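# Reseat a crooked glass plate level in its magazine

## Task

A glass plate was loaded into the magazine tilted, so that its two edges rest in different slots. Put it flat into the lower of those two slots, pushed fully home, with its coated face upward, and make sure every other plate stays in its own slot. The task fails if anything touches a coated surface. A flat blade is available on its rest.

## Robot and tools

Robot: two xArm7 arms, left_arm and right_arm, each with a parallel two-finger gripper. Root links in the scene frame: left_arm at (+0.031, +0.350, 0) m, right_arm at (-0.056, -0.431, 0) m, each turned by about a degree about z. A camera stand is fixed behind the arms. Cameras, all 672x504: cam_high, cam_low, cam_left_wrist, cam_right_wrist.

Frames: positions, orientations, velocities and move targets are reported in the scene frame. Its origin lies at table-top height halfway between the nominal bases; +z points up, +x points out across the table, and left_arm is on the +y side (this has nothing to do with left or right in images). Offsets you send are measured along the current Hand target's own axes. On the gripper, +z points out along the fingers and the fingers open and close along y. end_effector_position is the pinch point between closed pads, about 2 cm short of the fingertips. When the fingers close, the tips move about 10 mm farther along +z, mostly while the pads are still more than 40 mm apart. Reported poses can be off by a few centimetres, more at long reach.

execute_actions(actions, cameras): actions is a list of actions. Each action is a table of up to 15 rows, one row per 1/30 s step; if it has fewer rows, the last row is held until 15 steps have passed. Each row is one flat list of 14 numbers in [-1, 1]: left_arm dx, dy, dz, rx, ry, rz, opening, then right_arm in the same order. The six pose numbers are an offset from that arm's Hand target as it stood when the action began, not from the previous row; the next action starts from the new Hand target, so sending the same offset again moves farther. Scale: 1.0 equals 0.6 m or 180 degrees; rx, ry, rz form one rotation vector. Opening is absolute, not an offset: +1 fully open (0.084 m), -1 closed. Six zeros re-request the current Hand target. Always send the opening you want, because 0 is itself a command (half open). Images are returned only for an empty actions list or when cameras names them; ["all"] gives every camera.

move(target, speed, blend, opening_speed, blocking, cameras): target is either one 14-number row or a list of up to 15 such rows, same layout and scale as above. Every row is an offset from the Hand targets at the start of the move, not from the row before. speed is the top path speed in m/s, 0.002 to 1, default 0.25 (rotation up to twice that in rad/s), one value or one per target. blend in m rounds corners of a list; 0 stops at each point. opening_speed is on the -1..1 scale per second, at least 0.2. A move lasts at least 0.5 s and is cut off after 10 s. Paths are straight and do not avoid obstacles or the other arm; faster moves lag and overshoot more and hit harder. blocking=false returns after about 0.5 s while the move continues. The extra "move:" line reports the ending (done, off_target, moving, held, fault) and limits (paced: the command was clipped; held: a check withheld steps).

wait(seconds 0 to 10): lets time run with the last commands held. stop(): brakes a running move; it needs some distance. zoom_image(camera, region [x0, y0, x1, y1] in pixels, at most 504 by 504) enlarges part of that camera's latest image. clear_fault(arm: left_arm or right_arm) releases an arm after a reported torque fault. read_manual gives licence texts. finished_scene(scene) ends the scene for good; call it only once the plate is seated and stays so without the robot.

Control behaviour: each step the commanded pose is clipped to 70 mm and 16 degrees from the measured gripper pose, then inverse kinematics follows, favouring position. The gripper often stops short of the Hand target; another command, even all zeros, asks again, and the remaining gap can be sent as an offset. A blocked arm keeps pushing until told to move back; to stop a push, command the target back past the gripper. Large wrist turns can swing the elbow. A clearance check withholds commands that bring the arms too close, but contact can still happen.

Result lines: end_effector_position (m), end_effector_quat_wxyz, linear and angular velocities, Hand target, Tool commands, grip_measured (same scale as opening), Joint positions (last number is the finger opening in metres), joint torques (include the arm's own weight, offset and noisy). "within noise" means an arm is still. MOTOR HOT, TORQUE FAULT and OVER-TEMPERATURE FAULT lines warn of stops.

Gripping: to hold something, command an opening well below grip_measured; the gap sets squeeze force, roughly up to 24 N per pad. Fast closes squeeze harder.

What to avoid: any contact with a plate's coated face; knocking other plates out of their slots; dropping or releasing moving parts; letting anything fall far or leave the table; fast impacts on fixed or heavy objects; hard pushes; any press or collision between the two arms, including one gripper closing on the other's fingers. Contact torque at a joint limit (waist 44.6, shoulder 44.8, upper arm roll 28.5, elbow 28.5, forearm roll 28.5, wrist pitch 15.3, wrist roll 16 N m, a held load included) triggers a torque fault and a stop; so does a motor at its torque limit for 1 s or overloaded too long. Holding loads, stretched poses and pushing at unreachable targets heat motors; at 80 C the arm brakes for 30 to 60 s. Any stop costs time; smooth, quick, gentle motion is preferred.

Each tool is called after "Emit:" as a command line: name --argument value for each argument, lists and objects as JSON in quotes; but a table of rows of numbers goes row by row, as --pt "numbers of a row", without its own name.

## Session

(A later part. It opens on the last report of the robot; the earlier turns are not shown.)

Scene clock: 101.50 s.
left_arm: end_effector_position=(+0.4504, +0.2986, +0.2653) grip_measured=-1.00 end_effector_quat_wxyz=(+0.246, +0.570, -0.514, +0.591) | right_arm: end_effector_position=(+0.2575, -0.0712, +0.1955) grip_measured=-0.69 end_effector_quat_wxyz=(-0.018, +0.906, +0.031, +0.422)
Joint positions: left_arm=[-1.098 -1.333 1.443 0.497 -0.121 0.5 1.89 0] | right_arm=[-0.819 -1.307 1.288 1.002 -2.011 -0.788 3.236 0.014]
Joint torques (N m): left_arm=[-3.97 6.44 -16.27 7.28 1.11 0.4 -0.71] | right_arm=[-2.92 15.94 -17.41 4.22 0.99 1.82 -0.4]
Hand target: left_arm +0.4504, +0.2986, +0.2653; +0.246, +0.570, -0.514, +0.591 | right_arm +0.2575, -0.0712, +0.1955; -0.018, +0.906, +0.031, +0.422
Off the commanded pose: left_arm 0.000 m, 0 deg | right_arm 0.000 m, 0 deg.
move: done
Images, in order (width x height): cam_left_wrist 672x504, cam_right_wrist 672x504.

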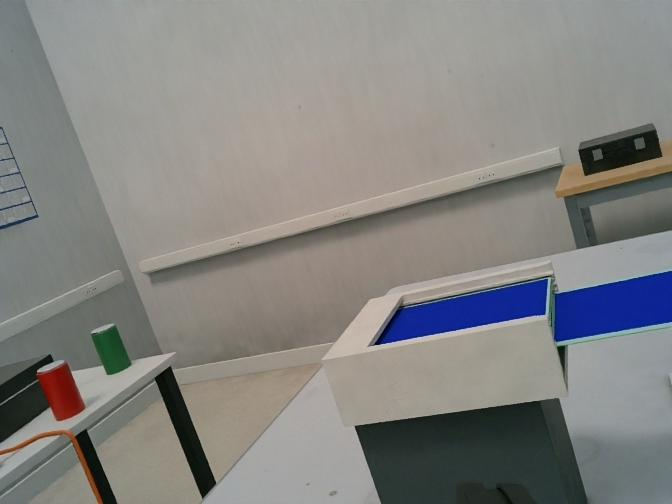

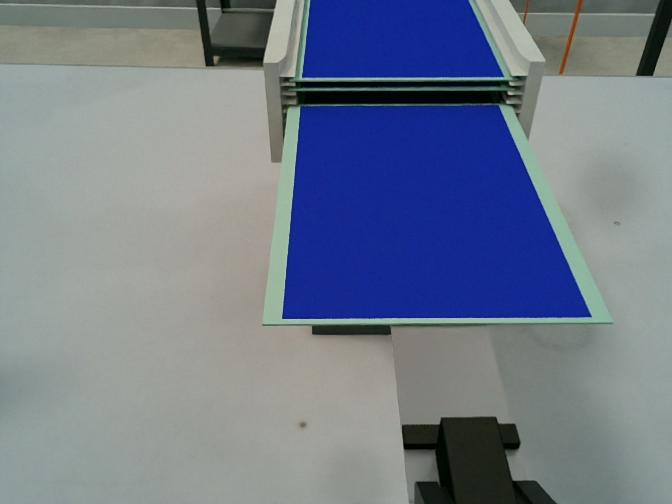

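Emit:
move --target '[0,0,0,0,0,0,-1, 0.032,0,0.0384,0,0,0,-1]' --speed 0.04 --cameras '["cam_left_wrist","cam_right_wrist"]'

Emit:
zoom_image --camera "cam_right_wrist" --region '[265, 85, 345, 155]'

Emit:
zoom_image --camera "cam_right_wrist" --region '[485, 85, 565, 155]'

Scene clock: 102.83 s.
left_arm: end_effector_position=(+0.4504, +0.2986, +0.2653) grip_measured=-1.00 end_effector_quat_wxyz=(+0.246, +0.570, -0.514, +0.591) | right_arm: end_effector_position=(+0.2874, -0.0691, +0.1953) grip_measured=-0.69 end_effector_quat_wxyz=(-0.018, +0.906, +0.031, +0.422)
Joint positions: left_arm=[-1.098 -1.333 1.443 0.497 -0.121 0.5 1.89 0] | right_arm=[-0.909 -1.267 1.321 1.051 -1.985 -0.755 3.184 0.014]
Joint torques (N m): left_arm=[-4.33 6.31 -16.16 7.03 1.01 0.13 -0.84] | right_arm=[-3.04 16.78 -17.78 4.68 1 1.79 -0.36]
Hand target: left_arm +0.4504, +0.2986, +0.2653; +0.246, +0.570, -0.514, +0.591 | right_arm +0.2874, -0.0691, +0.1953; -0.018, +0.906, +0.031, +0.422
Off the commanded pose: left_arm 0.000 m, 0 deg | right_arm 0.000 m, 0 deg.
move: done
Images, in order (width x height): cam_left_wrist 672x504, cam_right_wrist 672x504.

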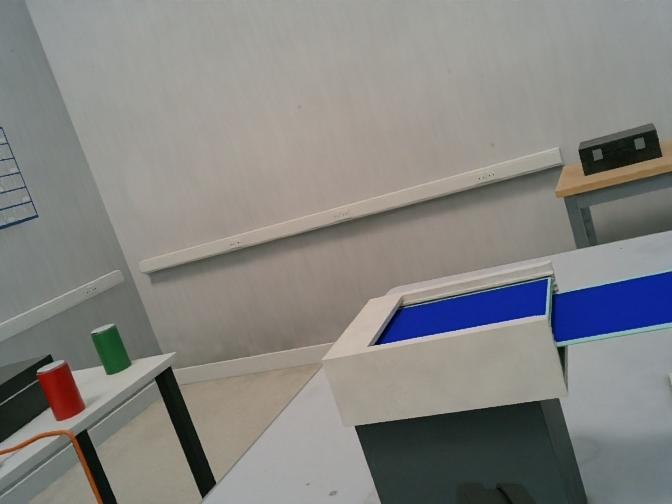

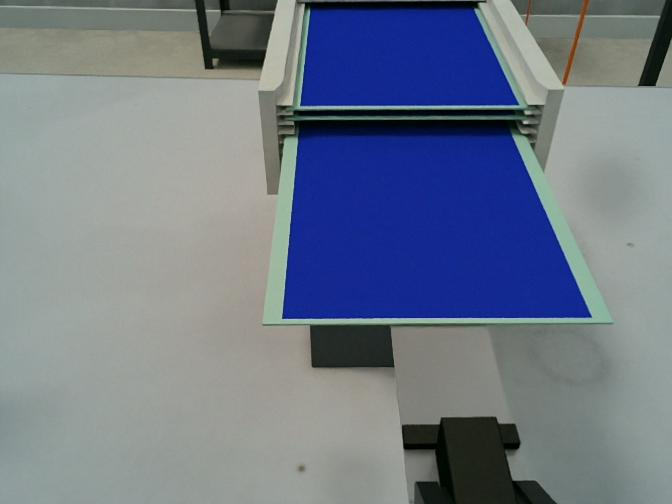

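Scaled by 6.300 from the camera's 672x504 image, which has a finer 960x720 frame.

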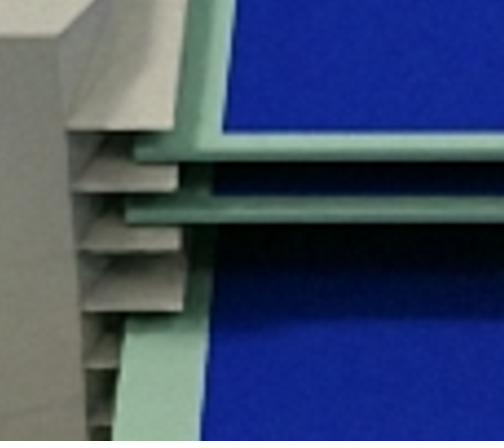

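Scaled by 6.300 from the camera's 672x504 image, which has a finer 960x720 frame.

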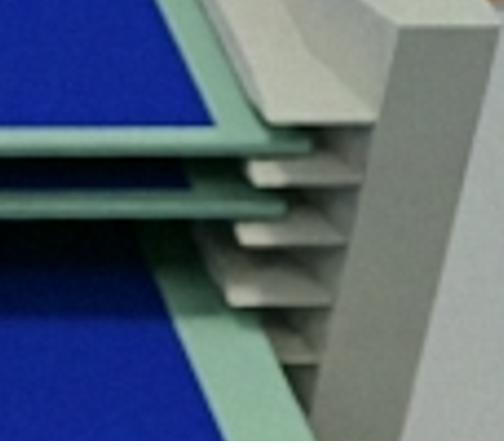

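Emit:
move --pt "0 0 0 0 0 0 -1 0.064 0 0.0757 0 0 0 -1" --pt "0 0 0 0 0 0 -1 0.1155 0 0.1365 0 0 0 -1" --speed 0.06 --blend 0.01 --cameras '["cam_left_wrist","cam_right_wrist"]'

Emit:
zoom_image --camera "cam_right_wrist" --region '[235, 235, 335, 355]'

Emit:
zoom_image --camera "cam_right_wrist" --region '[550, 235, 650, 355]'

Scene clock: 105.47 s.
left_arm: end_effector_position=(+0.4504, +0.2986, +0.2653) grip_measured=-1.00 end_effector_quat_wxyz=(+0.246, +0.570, -0.514, +0.591) | right_arm: end_effector_position=(+0.3944, -0.0615, +0.1957) grip_measured=-0.69 end_effector_quat_wxyz=(-0.018, +0.906, +0.031, +0.422)
Joint positions: left_arm=[-1.098 -1.333 1.443 0.497 -0.121 0.5 1.89 0] | right_arm=[-1.269 -1.189 1.452 1.309 -1.907 -0.711 3.068 0.014]
Joint torques (N m): left_arm=[-4.12 6.53 -15.89 7.13 0.86 0.33 -0.58] | right_arm=[-2.6 17.11 -18.46 4.56 0.82 0.24 0.54]
Hand target: left_arm +0.4504, +0.2986, +0.2653; +0.246, +0.570, -0.514, +0.591 | right_arm +0.3944, -0.0615, +0.1957; -0.018, +0.906, +0.031, +0.422
Off the commanded pose: left_arm 0.000 m, 0 deg | right_arm 0.000 m, 0 deg.
move: done
Images, in order (width x height): cam_left_wrist 672x504, cam_right_wrist 672x504.

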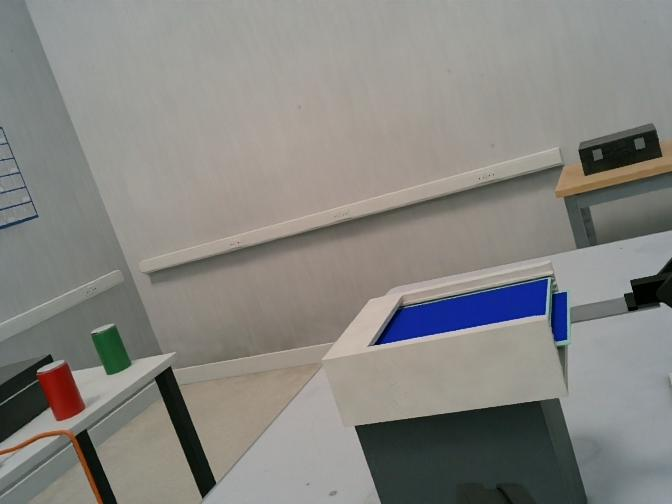

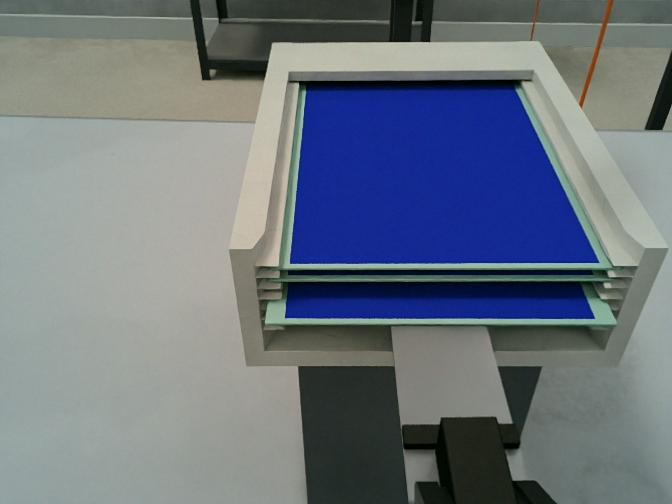

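Scaled by 4.200 from the camera's 672x504 image, which has a finer 960x720 frame.

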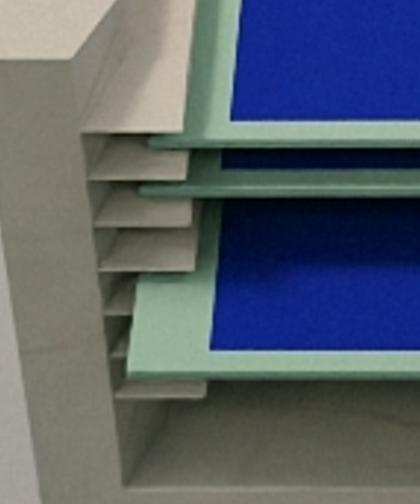

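Scaled by 4.200 from the camera's 672x504 image, which has a finer 960x720 frame.

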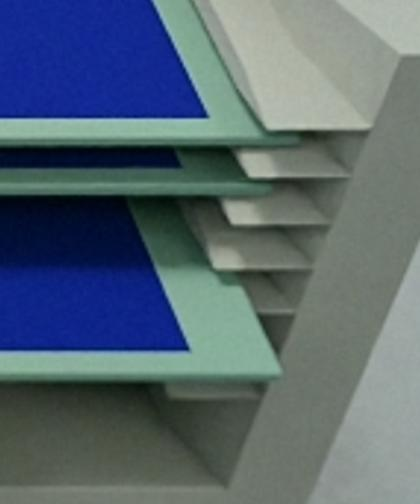

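Emit:
move --target '[0,0,0,0,0,0,-1, 0.0112,0,0.0133,0,0,0,-1]' --speed 0.03 --cameras '["cam_right_wrist"]'

Emit:
zoom_image --camera "cam_right_wrist" --region '[230, 260, 330, 380]'

Emit:
zoom_image --camera "cam_right_wrist" --region '[570, 260, 670, 380]'

Scene clock: 108.80 s.
left_arm: end_effector_position=(+0.4504, +0.2986, +0.2653) grip_measured=-1.00 end_effector_quat_wxyz=(+0.246, +0.570, -0.514, +0.591) | right_arm: end_effector_position=(+0.4048, -0.0607, +0.1957) grip_measured=-0.69 end_effector_quat_wxyz=(-0.018, +0.906, +0.031, +0.422)
Joint positions: left_arm=[-1.098 -1.333 1.443 0.497 -0.121 0.5 1.89 0] | right_arm=[-1.307 -1.189 1.464 1.342 -1.902 -0.713 3.064 0.014]
Joint torques (N m): left_arm=[-3.94 6.04 -16.32 7.27 1.21 0.35 -0.75] | right_arm=[-3.13 17.37 -18.47 4.78 1.17 0.28 -0.21]
Hand target: left_arm +0.4504, +0.2986, +0.2653; +0.246, +0.570, -0.514, +0.591 | right_arm +0.4048, -0.0607, +0.1957; -0.018, +0.906, +0.031, +0.422
Off the commanded pose: left_arm 0.000 m, 0 deg | right_arm 0.000 m, 0 deg.
move: done
Images, in order (width x height): cam_right_wrist 672x504.

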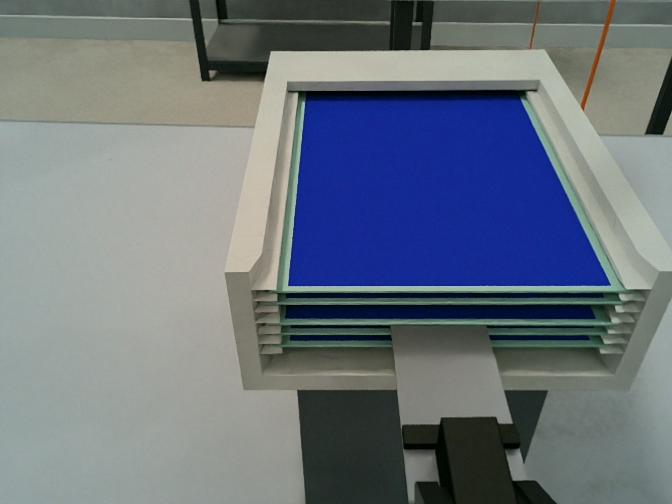

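Scaled by 4.200 from the camera's 672x504 image, which has a finer 960x720 frame.

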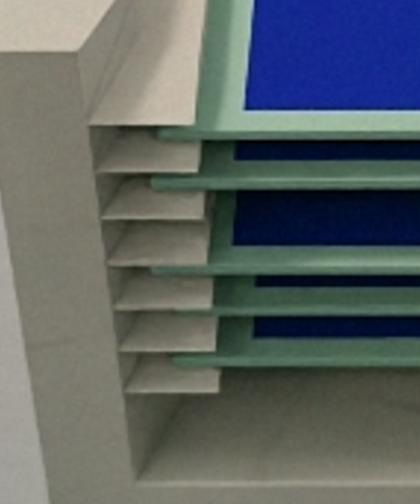

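Scaled by 4.200 from the camera's 672x504 image, which has a finer 960x720 frame.

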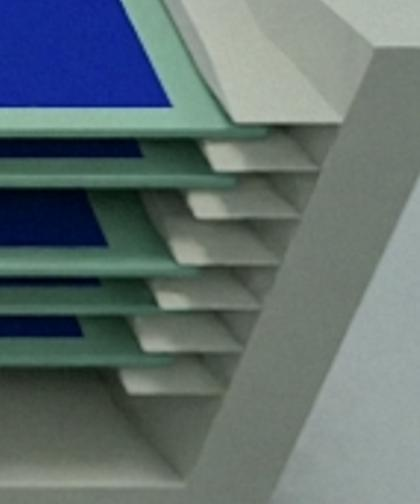

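Emit:
move --target '[0,0,0,0,0,0,-1, 0.00118,0,0.00141,0,0,0,-1]' --speed 0.02 --cameras '["cam_right_wrist"]'

Emit:
zoom_image --camera "cam_right_wrist" --region '[230, 260, 330, 380]'

Scene clock: 109.83 s.
left_arm: end_effector_position=(+0.4504, +0.2986, +0.2653) grip_measured=-1.00 end_effector_quat_wxyz=(+0.246, +0.570, -0.514, +0.591) | right_arm: end_effector_position=(+0.4059, -0.0607, +0.1957) grip_measured=-0.69 end_effector_quat_wxyz=(-0.018, +0.906, +0.031, +0.422)
Joint positions: left_arm=[-1.098 -1.333 1.443 0.497 -0.121 0.5 1.89 0] | right_arm=[-1.311 -1.189 1.465 1.346 -1.901 -0.713 3.064 0.014]
Joint torques (N m): left_arm=[-4.33 6.66 -16.03 7.04 0.86 0.36 -0.83] | right_arm=[-3.07 17.7 -18.47 4.78 1.14 0.27 -0.43]
Hand target: left_arm +0.4504, +0.2986, +0.2653; +0.246, +0.570, -0.514, +0.591 | right_arm +0.4059, -0.0607, +0.1957; -0.018, +0.906, +0.031, +0.422
Off the commanded pose: left_arm 0.000 m, 0 deg | right_arm 0.000 m, 0 deg.
move: done
Images, in order (width x height): cam_right_wrist 672x504.

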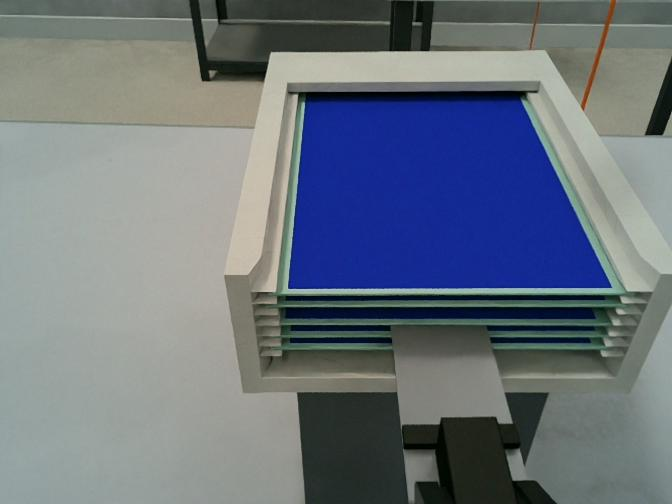

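Scaled by 4.200 from the camera's 672x504 image, which has a finer 960x720 frame.

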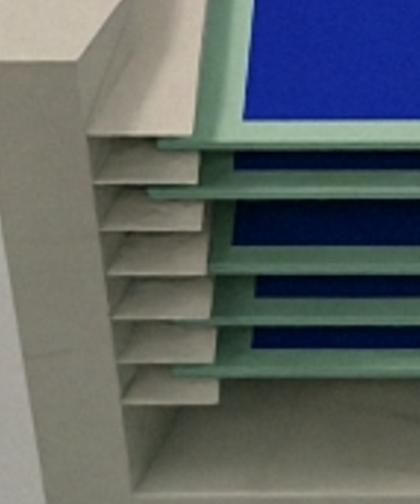

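Emit:
move --target '[0,0,0,0,0,0,-1, -0.00153,0,0.00129,0,0,0,-1]' --speed 0.01 --cameras '["cam_right_wrist","cam_left_wrist"]'

Emit:
zoom_image --camera "cam_right_wrist" --region '[230, 260, 330, 380]'

Emit:
zoom_image --camera "cam_right_wrist" --region '[370, 290, 510, 390]'

Scene clock: 110.73 s.
left_arm: end_effector_position=(+0.4504, +0.2986, +0.2653) grip_measured=-1.00 end_effector_quat_wxyz=(+0.246, +0.570, -0.514, +0.591) | right_arm: end_effector_position=(+0.4060, -0.0607, +0.1945) grip_measured=-0.69 end_effector_quat_wxyz=(-0.018, +0.906, +0.031, +0.422)
Joint positions: left_arm=[-1.098 -1.333 1.443 0.497 -0.121 0.5 1.89 0] | right_arm=[-1.31 -1.189 1.467 1.344 -1.899 -0.711 3.063 0.014]
Joint torques (N m): left_arm=[-4.5 6.27 -15.97 6.92 0.97 0.34 -0.62] | right_arm=[2.3 17.39 -18.27 2.97 1.15 1.65 -0.42]
Hand target: left_arm +0.4504, +0.2986, +0.2653; +0.246, +0.570, -0.514, +0.591 | right_arm +0.4060, -0.0607, +0.1945; -0.018, +0.906, +0.031, +0.422
Off the commanded pose: left_arm 0.000 m, 0 deg | right_arm 0.000 m, 0 deg.
move: done
Images, in order (width x height): cam_left_wrist 672x504, cam_right_wrist 672x504.

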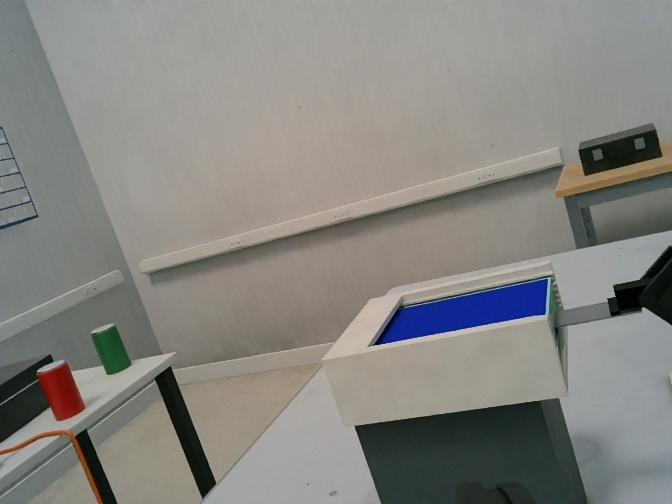

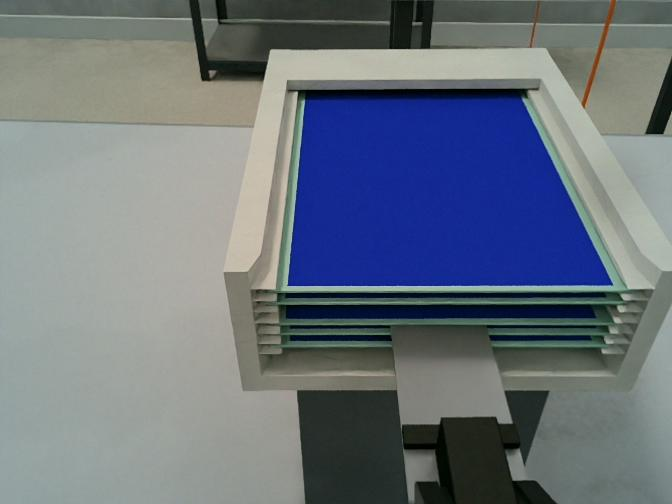

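Scaled by 4.200 from the camera's 672x504 image, which has a finer 960x720 frame.

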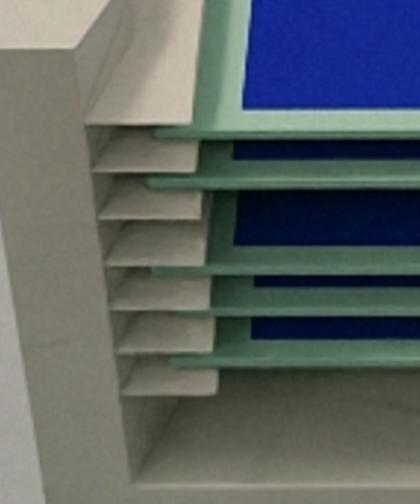

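Scaled by 3.600 from the camera's 672x504 image, which has a finer 960x720 frame.

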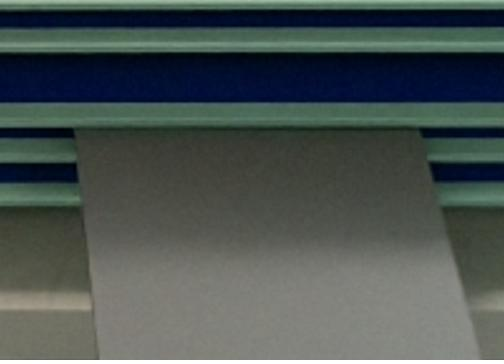

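Emit:
move --target '[0,0,0,0,0,0,-1, -0.00089,0,0.00075,0,0,0,-1]' --speed 0.01 --cameras '["cam_right_wrist"]'

Emit:
zoom_image --camera "cam_right_wrist" --region '[230, 260, 330, 380]'

Emit:
zoom_image --camera "cam_right_wrist" --region '[370, 290, 510, 390]'

Emit:
zoom_image --camera "cam_right_wrist" --region '[570, 260, 670, 380]'

Scene clock: 111.70 s.
left_arm: end_effector_position=(+0.4504, +0.2986, +0.2653) grip_measured=-1.00 end_effector_quat_wxyz=(+0.246, +0.570, -0.514, +0.591) | right_arm: end_effector_position=(+0.4060, -0.0607, +0.1938) grip_measured=-0.69 end_effector_quat_wxyz=(-0.018, +0.906, +0.031, +0.422)
Joint positions: left_arm=[-1.098 -1.333 1.443 0.497 -0.121 0.5 1.89 0] | right_arm=[-1.31 -1.19 1.468 1.343 -1.898 -0.709 3.062 0.014]
Joint torques (N m): left_arm=[-4.3 6.78 -16.1 7.19 1.25 0.26 -0.57] | right_arm=[2.29 17.25 -18.26 2.89 1.33 1.64 -0.42]
Hand target: left_arm +0.4504, +0.2986, +0.2653; +0.246, +0.570, -0.514, +0.591 | right_arm +0.4060, -0.0607, +0.1938; -0.018, +0.906, +0.031, +0.422
Off the commanded pose: left_arm 0.000 m, 0 deg | right_arm 0.000 m, 0 deg.
move: done
Images, in order (width x height): cam_right_wrist 672x504.

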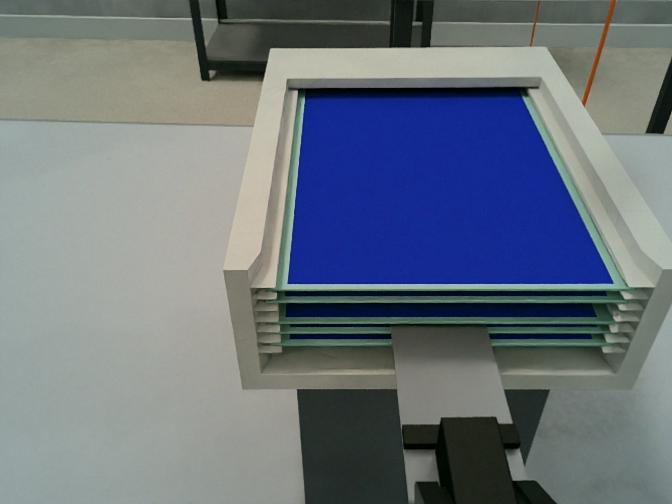

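Scaled by 4.200 from the camera's 672x504 image, which has a finer 960x720 frame.

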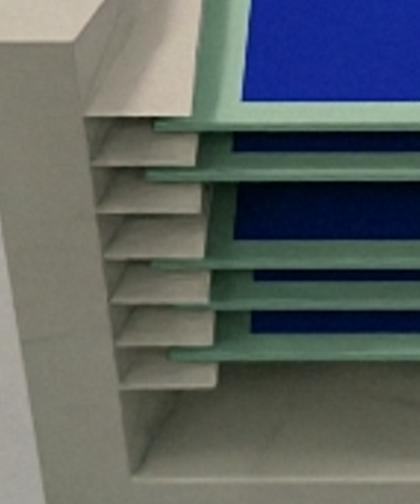

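Scaled by 3.600 from the camera's 672x504 image, which has a finer 960x720 frame.

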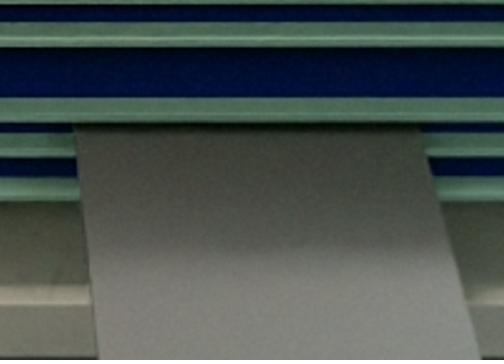

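Scaled by 4.200 from the camera's 672x504 image, which has a finer 960x720 frame.

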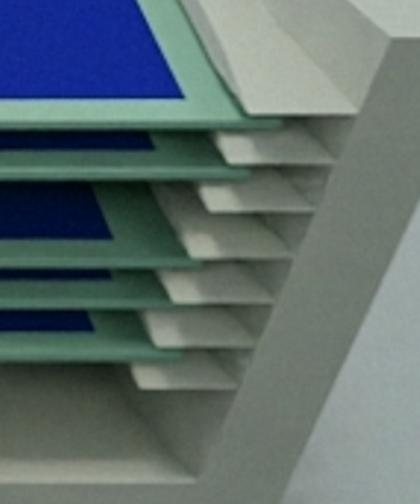

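Emit:
move --pt "0 0 0 0 0 0 -1 -0.0004 0 0.0003 0 0 0 -1" --pt "0 0 0 0 0 0 -1 -0.0219 0 -0.0252 0 0 0 -1" --speed '[0.02,0.04]' --cameras '["cam_right_wrist"]'

Emit:
zoom_image --camera "cam_right_wrist" --region '[250, 230, 350, 350]'

Scene clock: 113.63 s.
left_arm: end_effector_position=(+0.4504, +0.2986, +0.2653) grip_measured=-1.00 end_effector_quat_wxyz=(+0.246, +0.570, -0.514, +0.591) | right_arm: end_effector_position=(+0.3860, -0.0621, +0.1935) grip_measured=-0.69 end_effector_quat_wxyz=(-0.018, +0.906, +0.031, +0.422)
Joint positions: left_arm=[-1.098 -1.333 1.443 0.497 -0.121 0.5 1.89 0] | right_arm=[-1.238 -1.191 1.446 1.28 -1.909 -0.705 3.07 0.014]
Joint torques (N m): left_arm=[-4.24 6.03 -16.16 6.92 1.1 0.25 -0.62] | right_arm=[2.02 16.46 -21.27 3.21 -0.76 1.73 0.56]
Hand target: left_arm +0.4504, +0.2986, +0.2653; +0.246, +0.570, -0.514, +0.591 | right_arm +0.3860, -0.0621, +0.1935; -0.018, +0.906, +0.031, +0.422
Off the commanded pose: left_arm 0.000 m, 0 deg | right_arm 0.000 m, 0 deg.
move: done
Images, in order (width x height): cam_right_wrist 672x504.

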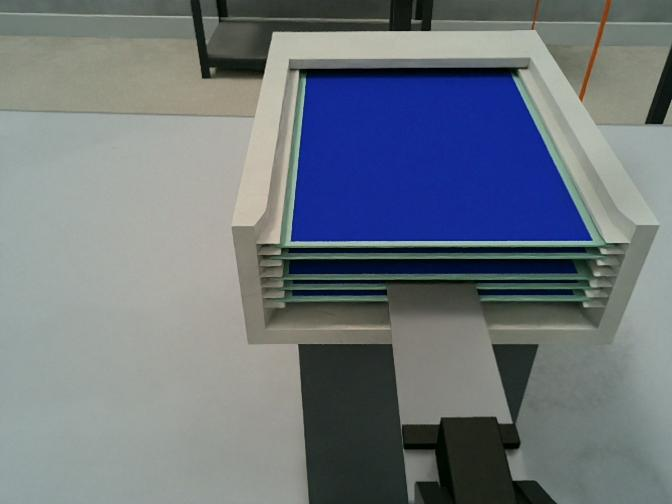

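Scaled by 4.200 from the camera's 672x504 image, which has a finer 960x720 frame.

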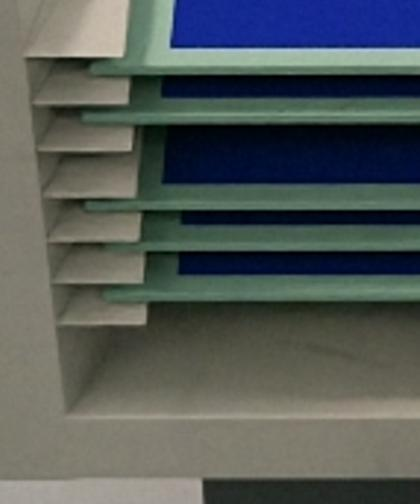

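Emit:
move --target '[0,0,0,0,0,0,-1, -0.1363,0,-0.1619,0,0,0,-1]' --speed 0.09 --cameras '["cam_right_wrist"]'

Emit:
zoom_image --camera "cam_right_wrist" --region '[260, 20, 560, 180]'

Scene clock: 115.80 s.
left_arm: end_effector_position=(+0.4504, +0.2986, +0.2653) grip_measured=-1.00 end_effector_quat_wxyz=(+0.246, +0.570, -0.514, +0.591) | right_arm: end_effector_position=(+0.2593, -0.0711, +0.1934) grip_measured=-0.69 end_effector_quat_wxyz=(-0.018, +0.906, +0.031, +0.422)
Joint positions: left_arm=[-1.098 -1.333 1.443 0.497 -0.121 0.5 1.89 0] | right_arm=[-0.823 -1.303 1.296 1.002 -2.009 -0.779 3.234 0.014]
Joint torques (N m): left_arm=[-4.01 5.85 -16.27 7.44 0.9 0.18 -0.7] | right_arm=[2.27 12.64 -20.36 2.6 -1.17 0.3 0.67]
Hand target: left_arm +0.4504, +0.2986, +0.2653; +0.246, +0.570, -0.514, +0.591 | right_arm +0.2593, -0.0711, +0.1934; -0.018, +0.906, +0.031, +0.422
Off the commanded pose: left_arm 0.000 m, 0 deg | right_arm 0.000 m, 0 deg.
move: done
Images, in order (width x height): cam_right_wrist 672x504.

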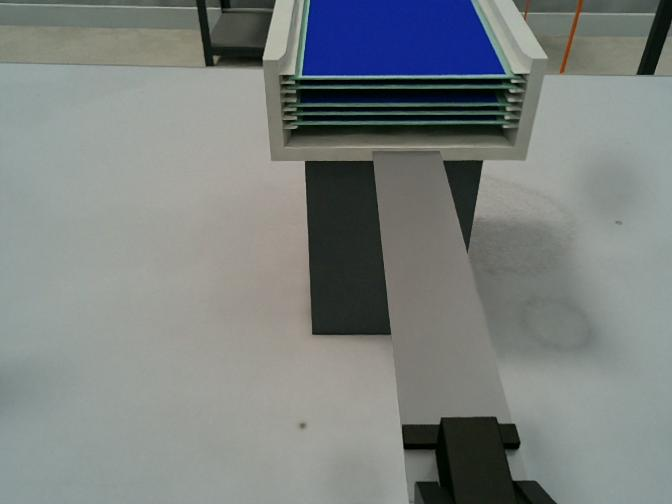

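Scaled by 1.680 from the camera's 672x504 image, which has a finer 960x720 frame.

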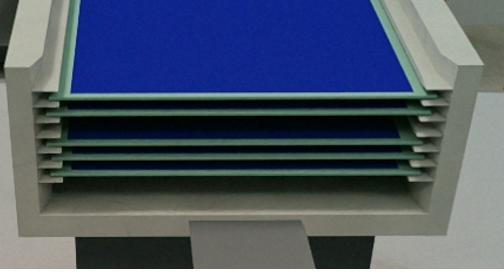

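Emit:
move --target '[0,0,0,0,0,0,-1, 0,0.1,0,-0.0181,0,0.013,-1]' --speed 0.15

Scene clock: 116.87 s.
left_arm: end_effector_position=(+0.4504, +0.2986, +0.2653) grip_measured=-1.00 end_effector_quat_wxyz=(+0.246, +0.570, -0.514, +0.591) | right_arm: end_effector_position=(+0.2636, -0.1309, +0.1930) grip_measured=-0.69 end_effector_quat_wxyz=(-0.001, +0.907, +0.000, +0.422)
Joint positions: left_arm=[-1.098 -1.333 1.443 0.497 -0.121 0.5 1.89 0] | right_arm=[-0.772 -1.269 1.243 0.834 -2.026 -0.728 3.161 0.014]
Joint torques (N m): left_arm=[-4.07 6.12 -16.19 7.35 0.95 0.25 -0.73] | right_arm=[2.32 13.93 -19.02 3.07 -0.77 1.72 -0.57]
Hand target: left_arm +0.4504, +0.2986, +0.2653; +0.246, +0.570, -0.514, +0.591 | right_arm +0.2636, -0.1309, +0.1930; -0.001, +0.907, +0.000, +0.422
Off the commanded pose: left_arm 0.000 m, 0 deg | right_arm 0.000 m, 0 deg.
move: done

Emit:
move --pt "0 0 0 0 0 0 -1 0 0.253 0 0 0 0 -1" --pt "0 0 0 0 0 0 -1 -0.0122 0.253 0.1747 0 0 0 -1" --pt "0 0 0 0 0 0 -1 -0.0862 0.253 0.2369 0 0 0 -1" --speed '[0.2,0.15,0.06]' --blend '[0.03,0.005,0]' --cameras '["all"]'

Scene clock: 121.37 s.
left_arm: end_effector_position=(+0.4504, +0.2986, +0.2653) grip_measured=-1.00 end_effector_quat_wxyz=(+0.246, +0.570, -0.514, +0.591) | right_arm: end_effector_position=(+0.3392, -0.2826, +0.0618) grip_measured=-0.69 end_effector_quat_wxyz=(-0.001, +0.907, +0.000, +0.422)
Joint positions: left_arm=[-1.098 -1.333 1.443 0.497 -0.121 0.5 1.89 0] | right_arm=[-0.575 0.068 1.008 0.455 -2.381 0.551 2.709 0.014]
Joint torques (N m): left_arm=[-3.93 6.05 -16.22 7 1.11 0.26 -0.61] | right_arm=[2.32 -5.6 -0.16 7.68 -0.27 1.49 -0.44]
Hand target: left_arm +0.4504, +0.2986, +0.2653; +0.246, +0.570, -0.514, +0.591 | right_arm +0.3392, -0.2825, +0.0618; -0.001, +0.907, +0.000, +0.422
Off the commanded pose: left_arm 0.000 m, 0 deg | right_arm 0.000 m, 0 deg.
move: done

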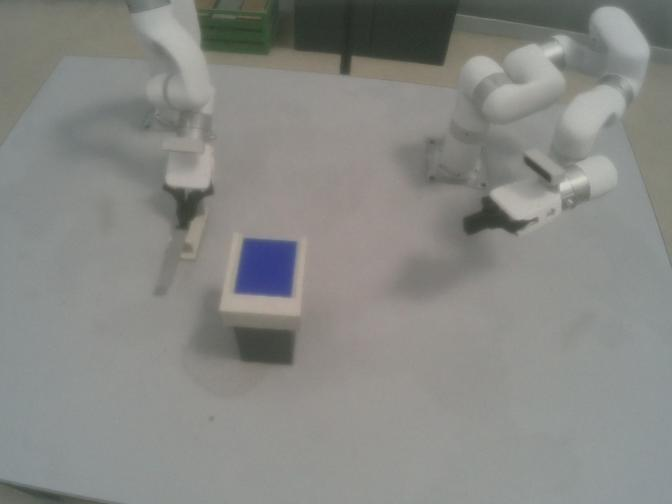

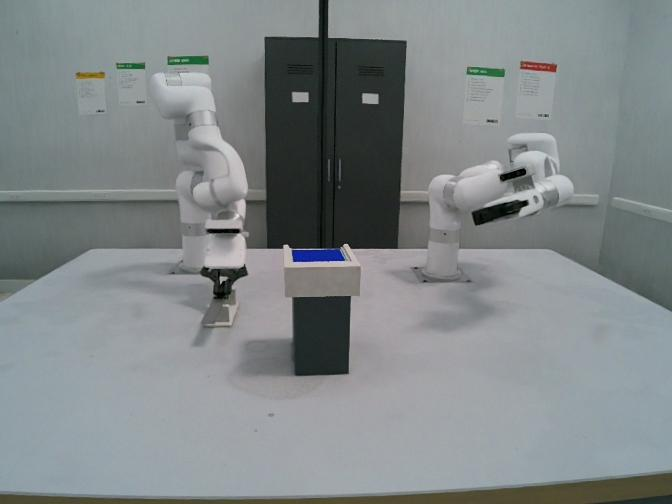

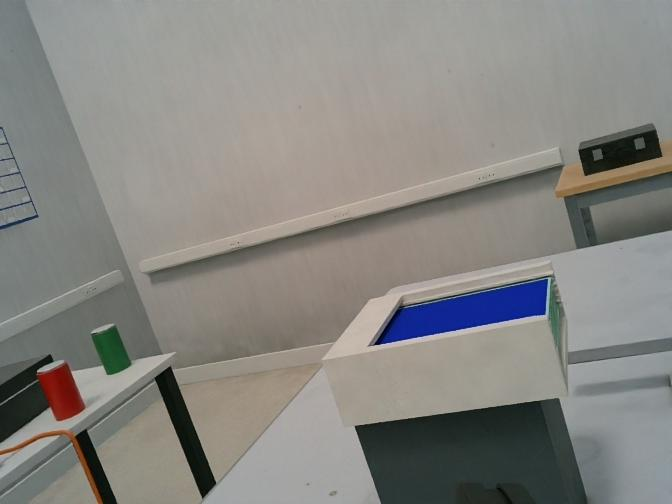

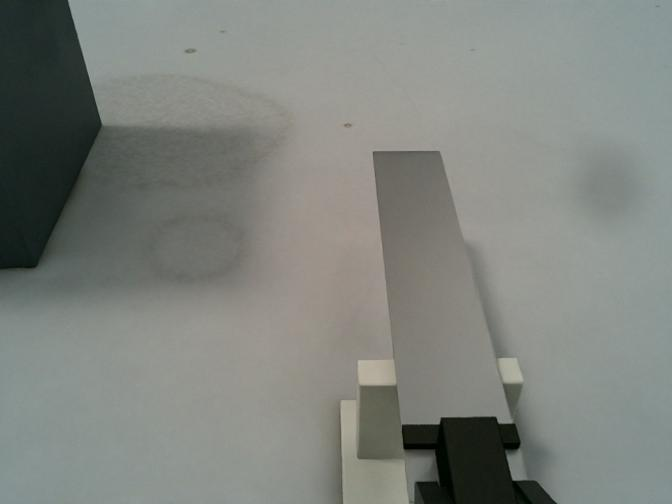

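Emit:
move --target '[0,0,0,0,0,0,-1, -0.0061,0,0.0051,0,0,0,-1]' --speed 0.02 --cameras '["cam_right_wrist"]'

Emit:
zoom_image --camera "cam_right_wrist" --region '[330, 330, 550, 504]'

Scene clock: 122.50 s.
left_arm: end_effector_position=(+0.4504, +0.2986, +0.2653) grip_measured=-1.00 end_effector_quat_wxyz=(+0.246, +0.570, -0.514, +0.591) | right_arm: end_effector_position=(+0.3392, -0.2825, +0.0571) grip_measured=-0.69 end_effector_quat_wxyz=(-0.001, +0.907, +0.000, +0.422)
Joint positions: left_arm=[-1.098 -1.333 1.443 0.497 -0.121 0.5 1.89 0] | right_arm=[-0.572 0.099 1.004 0.454 -2.387 0.58 2.701 0.014]
Joint torques (N m): left_arm=[-4.14 5.98 -16.43 6.97 1.06 0.19 -0.69] | right_arm=[2.46 -5.86 0.24 5.88 -1.01 1.32 -0.47]
Hand target: left_arm +0.4504, +0.2986, +0.2653; +0.246, +0.570, -0.514, +0.591 | right_arm +0.3392, -0.2825, +0.0570; -0.001, +0.907, +0.000, +0.422
Off the commanded pose: left_arm 0.000 m, 0 deg | right_arm 0.000 m, 0 deg.
move: done
Images, in order (width x height): cam_right_wrist 672x504.

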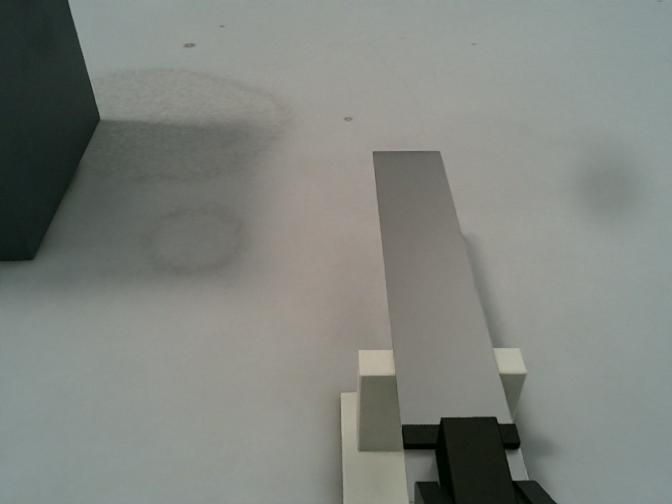

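Scaled by 2.291 from the camera's 672x504 image, which has a finer 960x720 frame.

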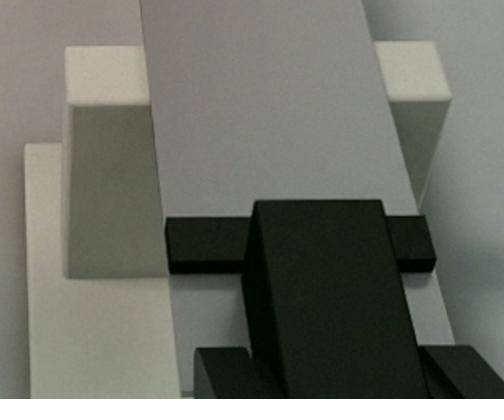

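Emit:
move --target '[0,0,0,0,0,0,-1, 0,0,0,0,0,0,0.1]' --opening_speed 0.4 --cameras '["cam_right_wrist"]'

Emit:
move --target '[0,0,0,0,0,0,-1, 0,0,-0.15,0,0,0,0.1]' --speed 0.08 --cameras '["all"]'

Emit:
zoom_image --camera "cam_right_wrist" --region '[280, 200, 560, 504]'

Emit:
zoom_image --camera "cam_low" --region '[180, 230, 380, 380]'

Scene clock: 125.73 s.
left_arm: end_effector_position=(+0.4504, +0.2986, +0.2653) grip_measured=-1.00 end_effector_quat_wxyz=(+0.246, +0.570, -0.514, +0.591) | right_arm: end_effector_position=(+0.3392, -0.2825, +0.0570) grip_measured=+0.09 end_effector_quat_wxyz=(-0.001, +0.907, +0.000, +0.422)
Joint positions: left_arm=[-1.098 -1.333 1.443 0.497 -0.121 0.5 1.89 0] | right_arm=[-0.572 0.099 1.004 0.454 -2.387 0.58 2.701 0.048]
Joint torques (N m): left_arm=[-4.15 6.41 -16.34 6.72 1.04 0.25 -0.6] | right_arm=[1.83 -6.06 0.44 5.97 -0.52 0.23 -0.4]
Hand target: left_arm +0.4504, +0.2986, +0.2653; +0.246, +0.570, -0.514, +0.591 | right_arm +0.3392, -0.2825, +0.0570; -0.001, +0.907, +0.000, +0.422
Off the commanded pose: left_arm 0.000 m, 0 deg | right_arm 0.000 m, 0 deg.
move: done
Images, in order (width x height): cam_right_wrist 672x504.

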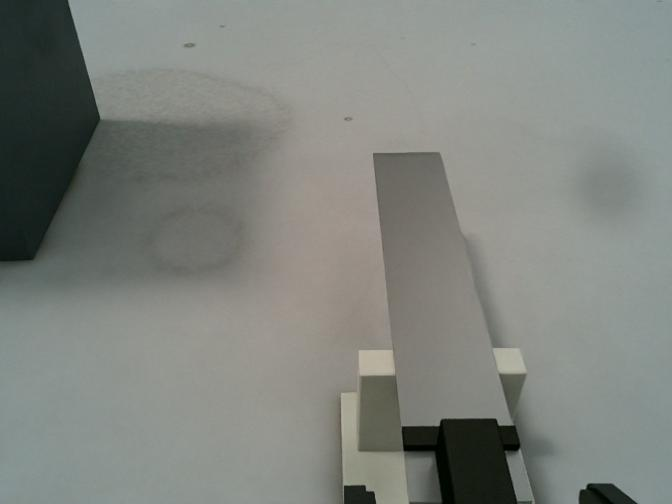

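Scene clock: 127.43 s.
left_arm: end_effector_position=(+0.4504, +0.2986, +0.2653) grip_measured=-1.00 end_effector_quat_wxyz=(+0.246, +0.570, -0.514, +0.591) | right_arm: end_effector_position=(+0.2703, -0.2827, +0.1150) grip_measured=+0.09 end_effector_quat_wxyz=(-0.001, +0.907, +0.000, +0.422)
Joint positions: left_arm=[-1.098 -1.333 1.443 0.497 -0.121 0.5 1.89 0] | right_arm=[-0.363 -0.539 0.932 0.33 -2.331 0.096 2.976 0.048]
Joint torques (N m): left_arm=[-4.39 5.89 -16.22 6.73 1.1 0.33 -0.61] | right_arm=[2.22 -3.13 -6.73 6.46 1.15 0.1 0.48]
Hand target: left_arm +0.4504, +0.2986, +0.2653; +0.246, +0.570, -0.514, +0.591 | right_arm +0.2703, -0.2827, +0.1150; -0.001, +0.907, +0.000, +0.422
Off the commanded pose: left_arm 0.000 m, 0 deg | right_arm 0.000 m, 0 deg.
move: done

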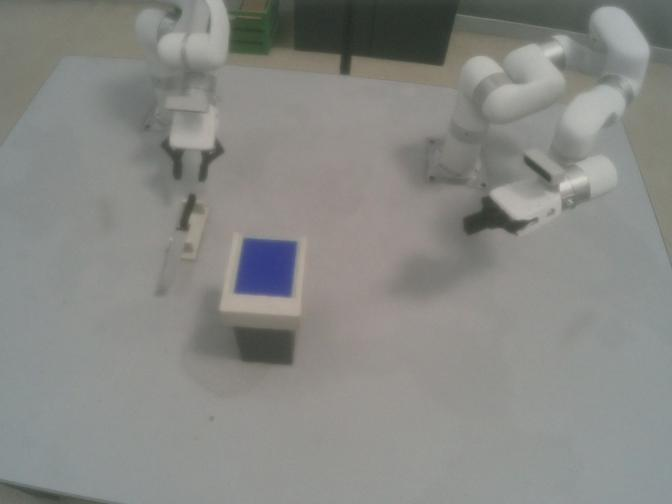

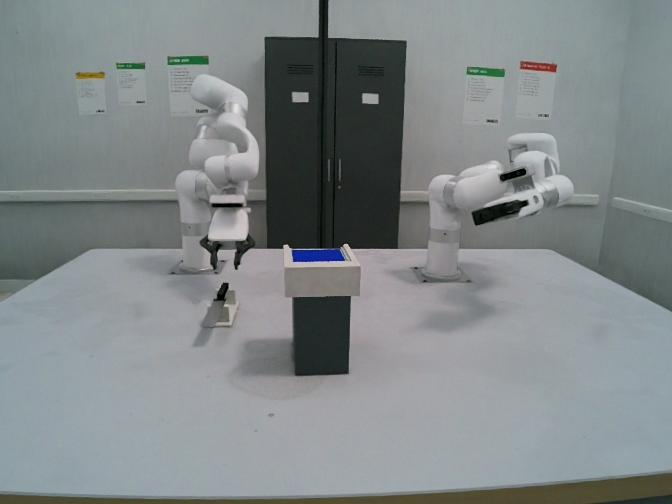

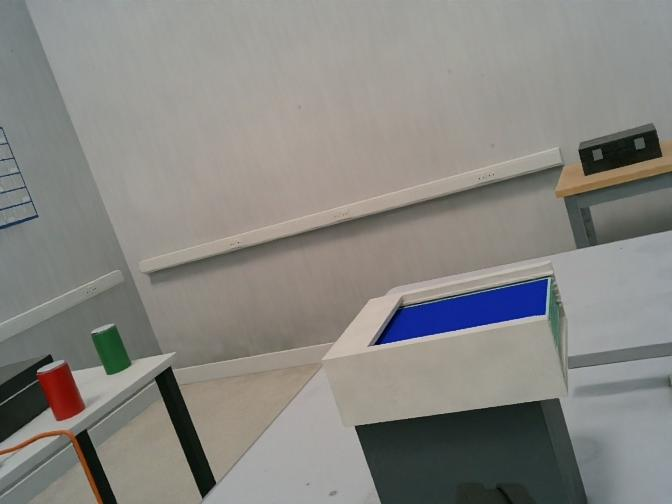

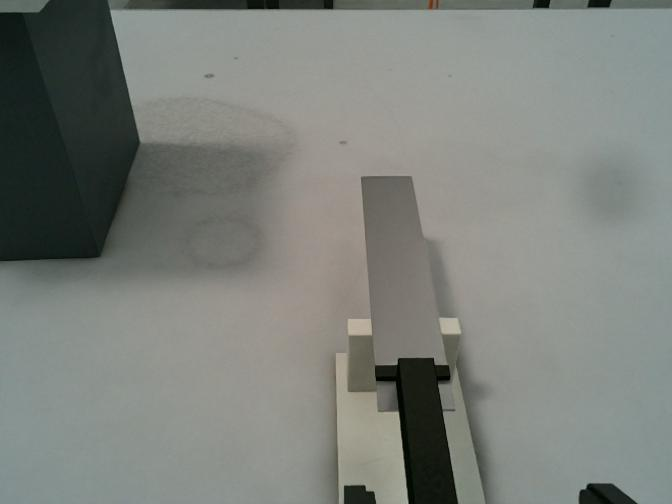

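Scaled by 1.658 from the camera's 672x504 image, which has a finer 960x720 frame.

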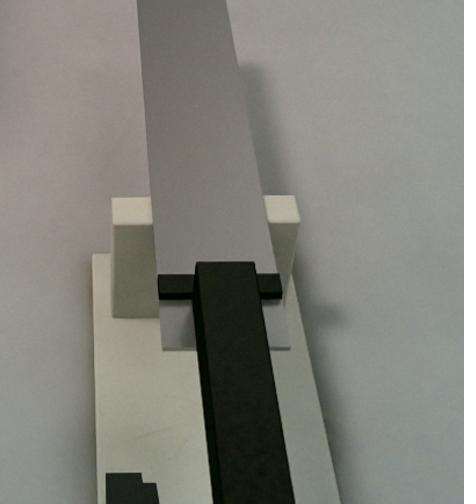

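Scaled by 2.520 from the camera's 672x504 image, which has a finer 960x720 frame.

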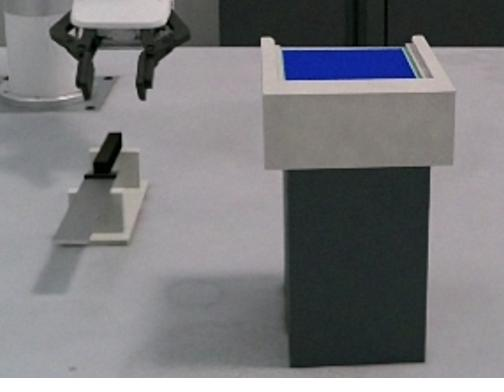

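Emit:
finished_scene --scene 1

The scene is finished: the task was done.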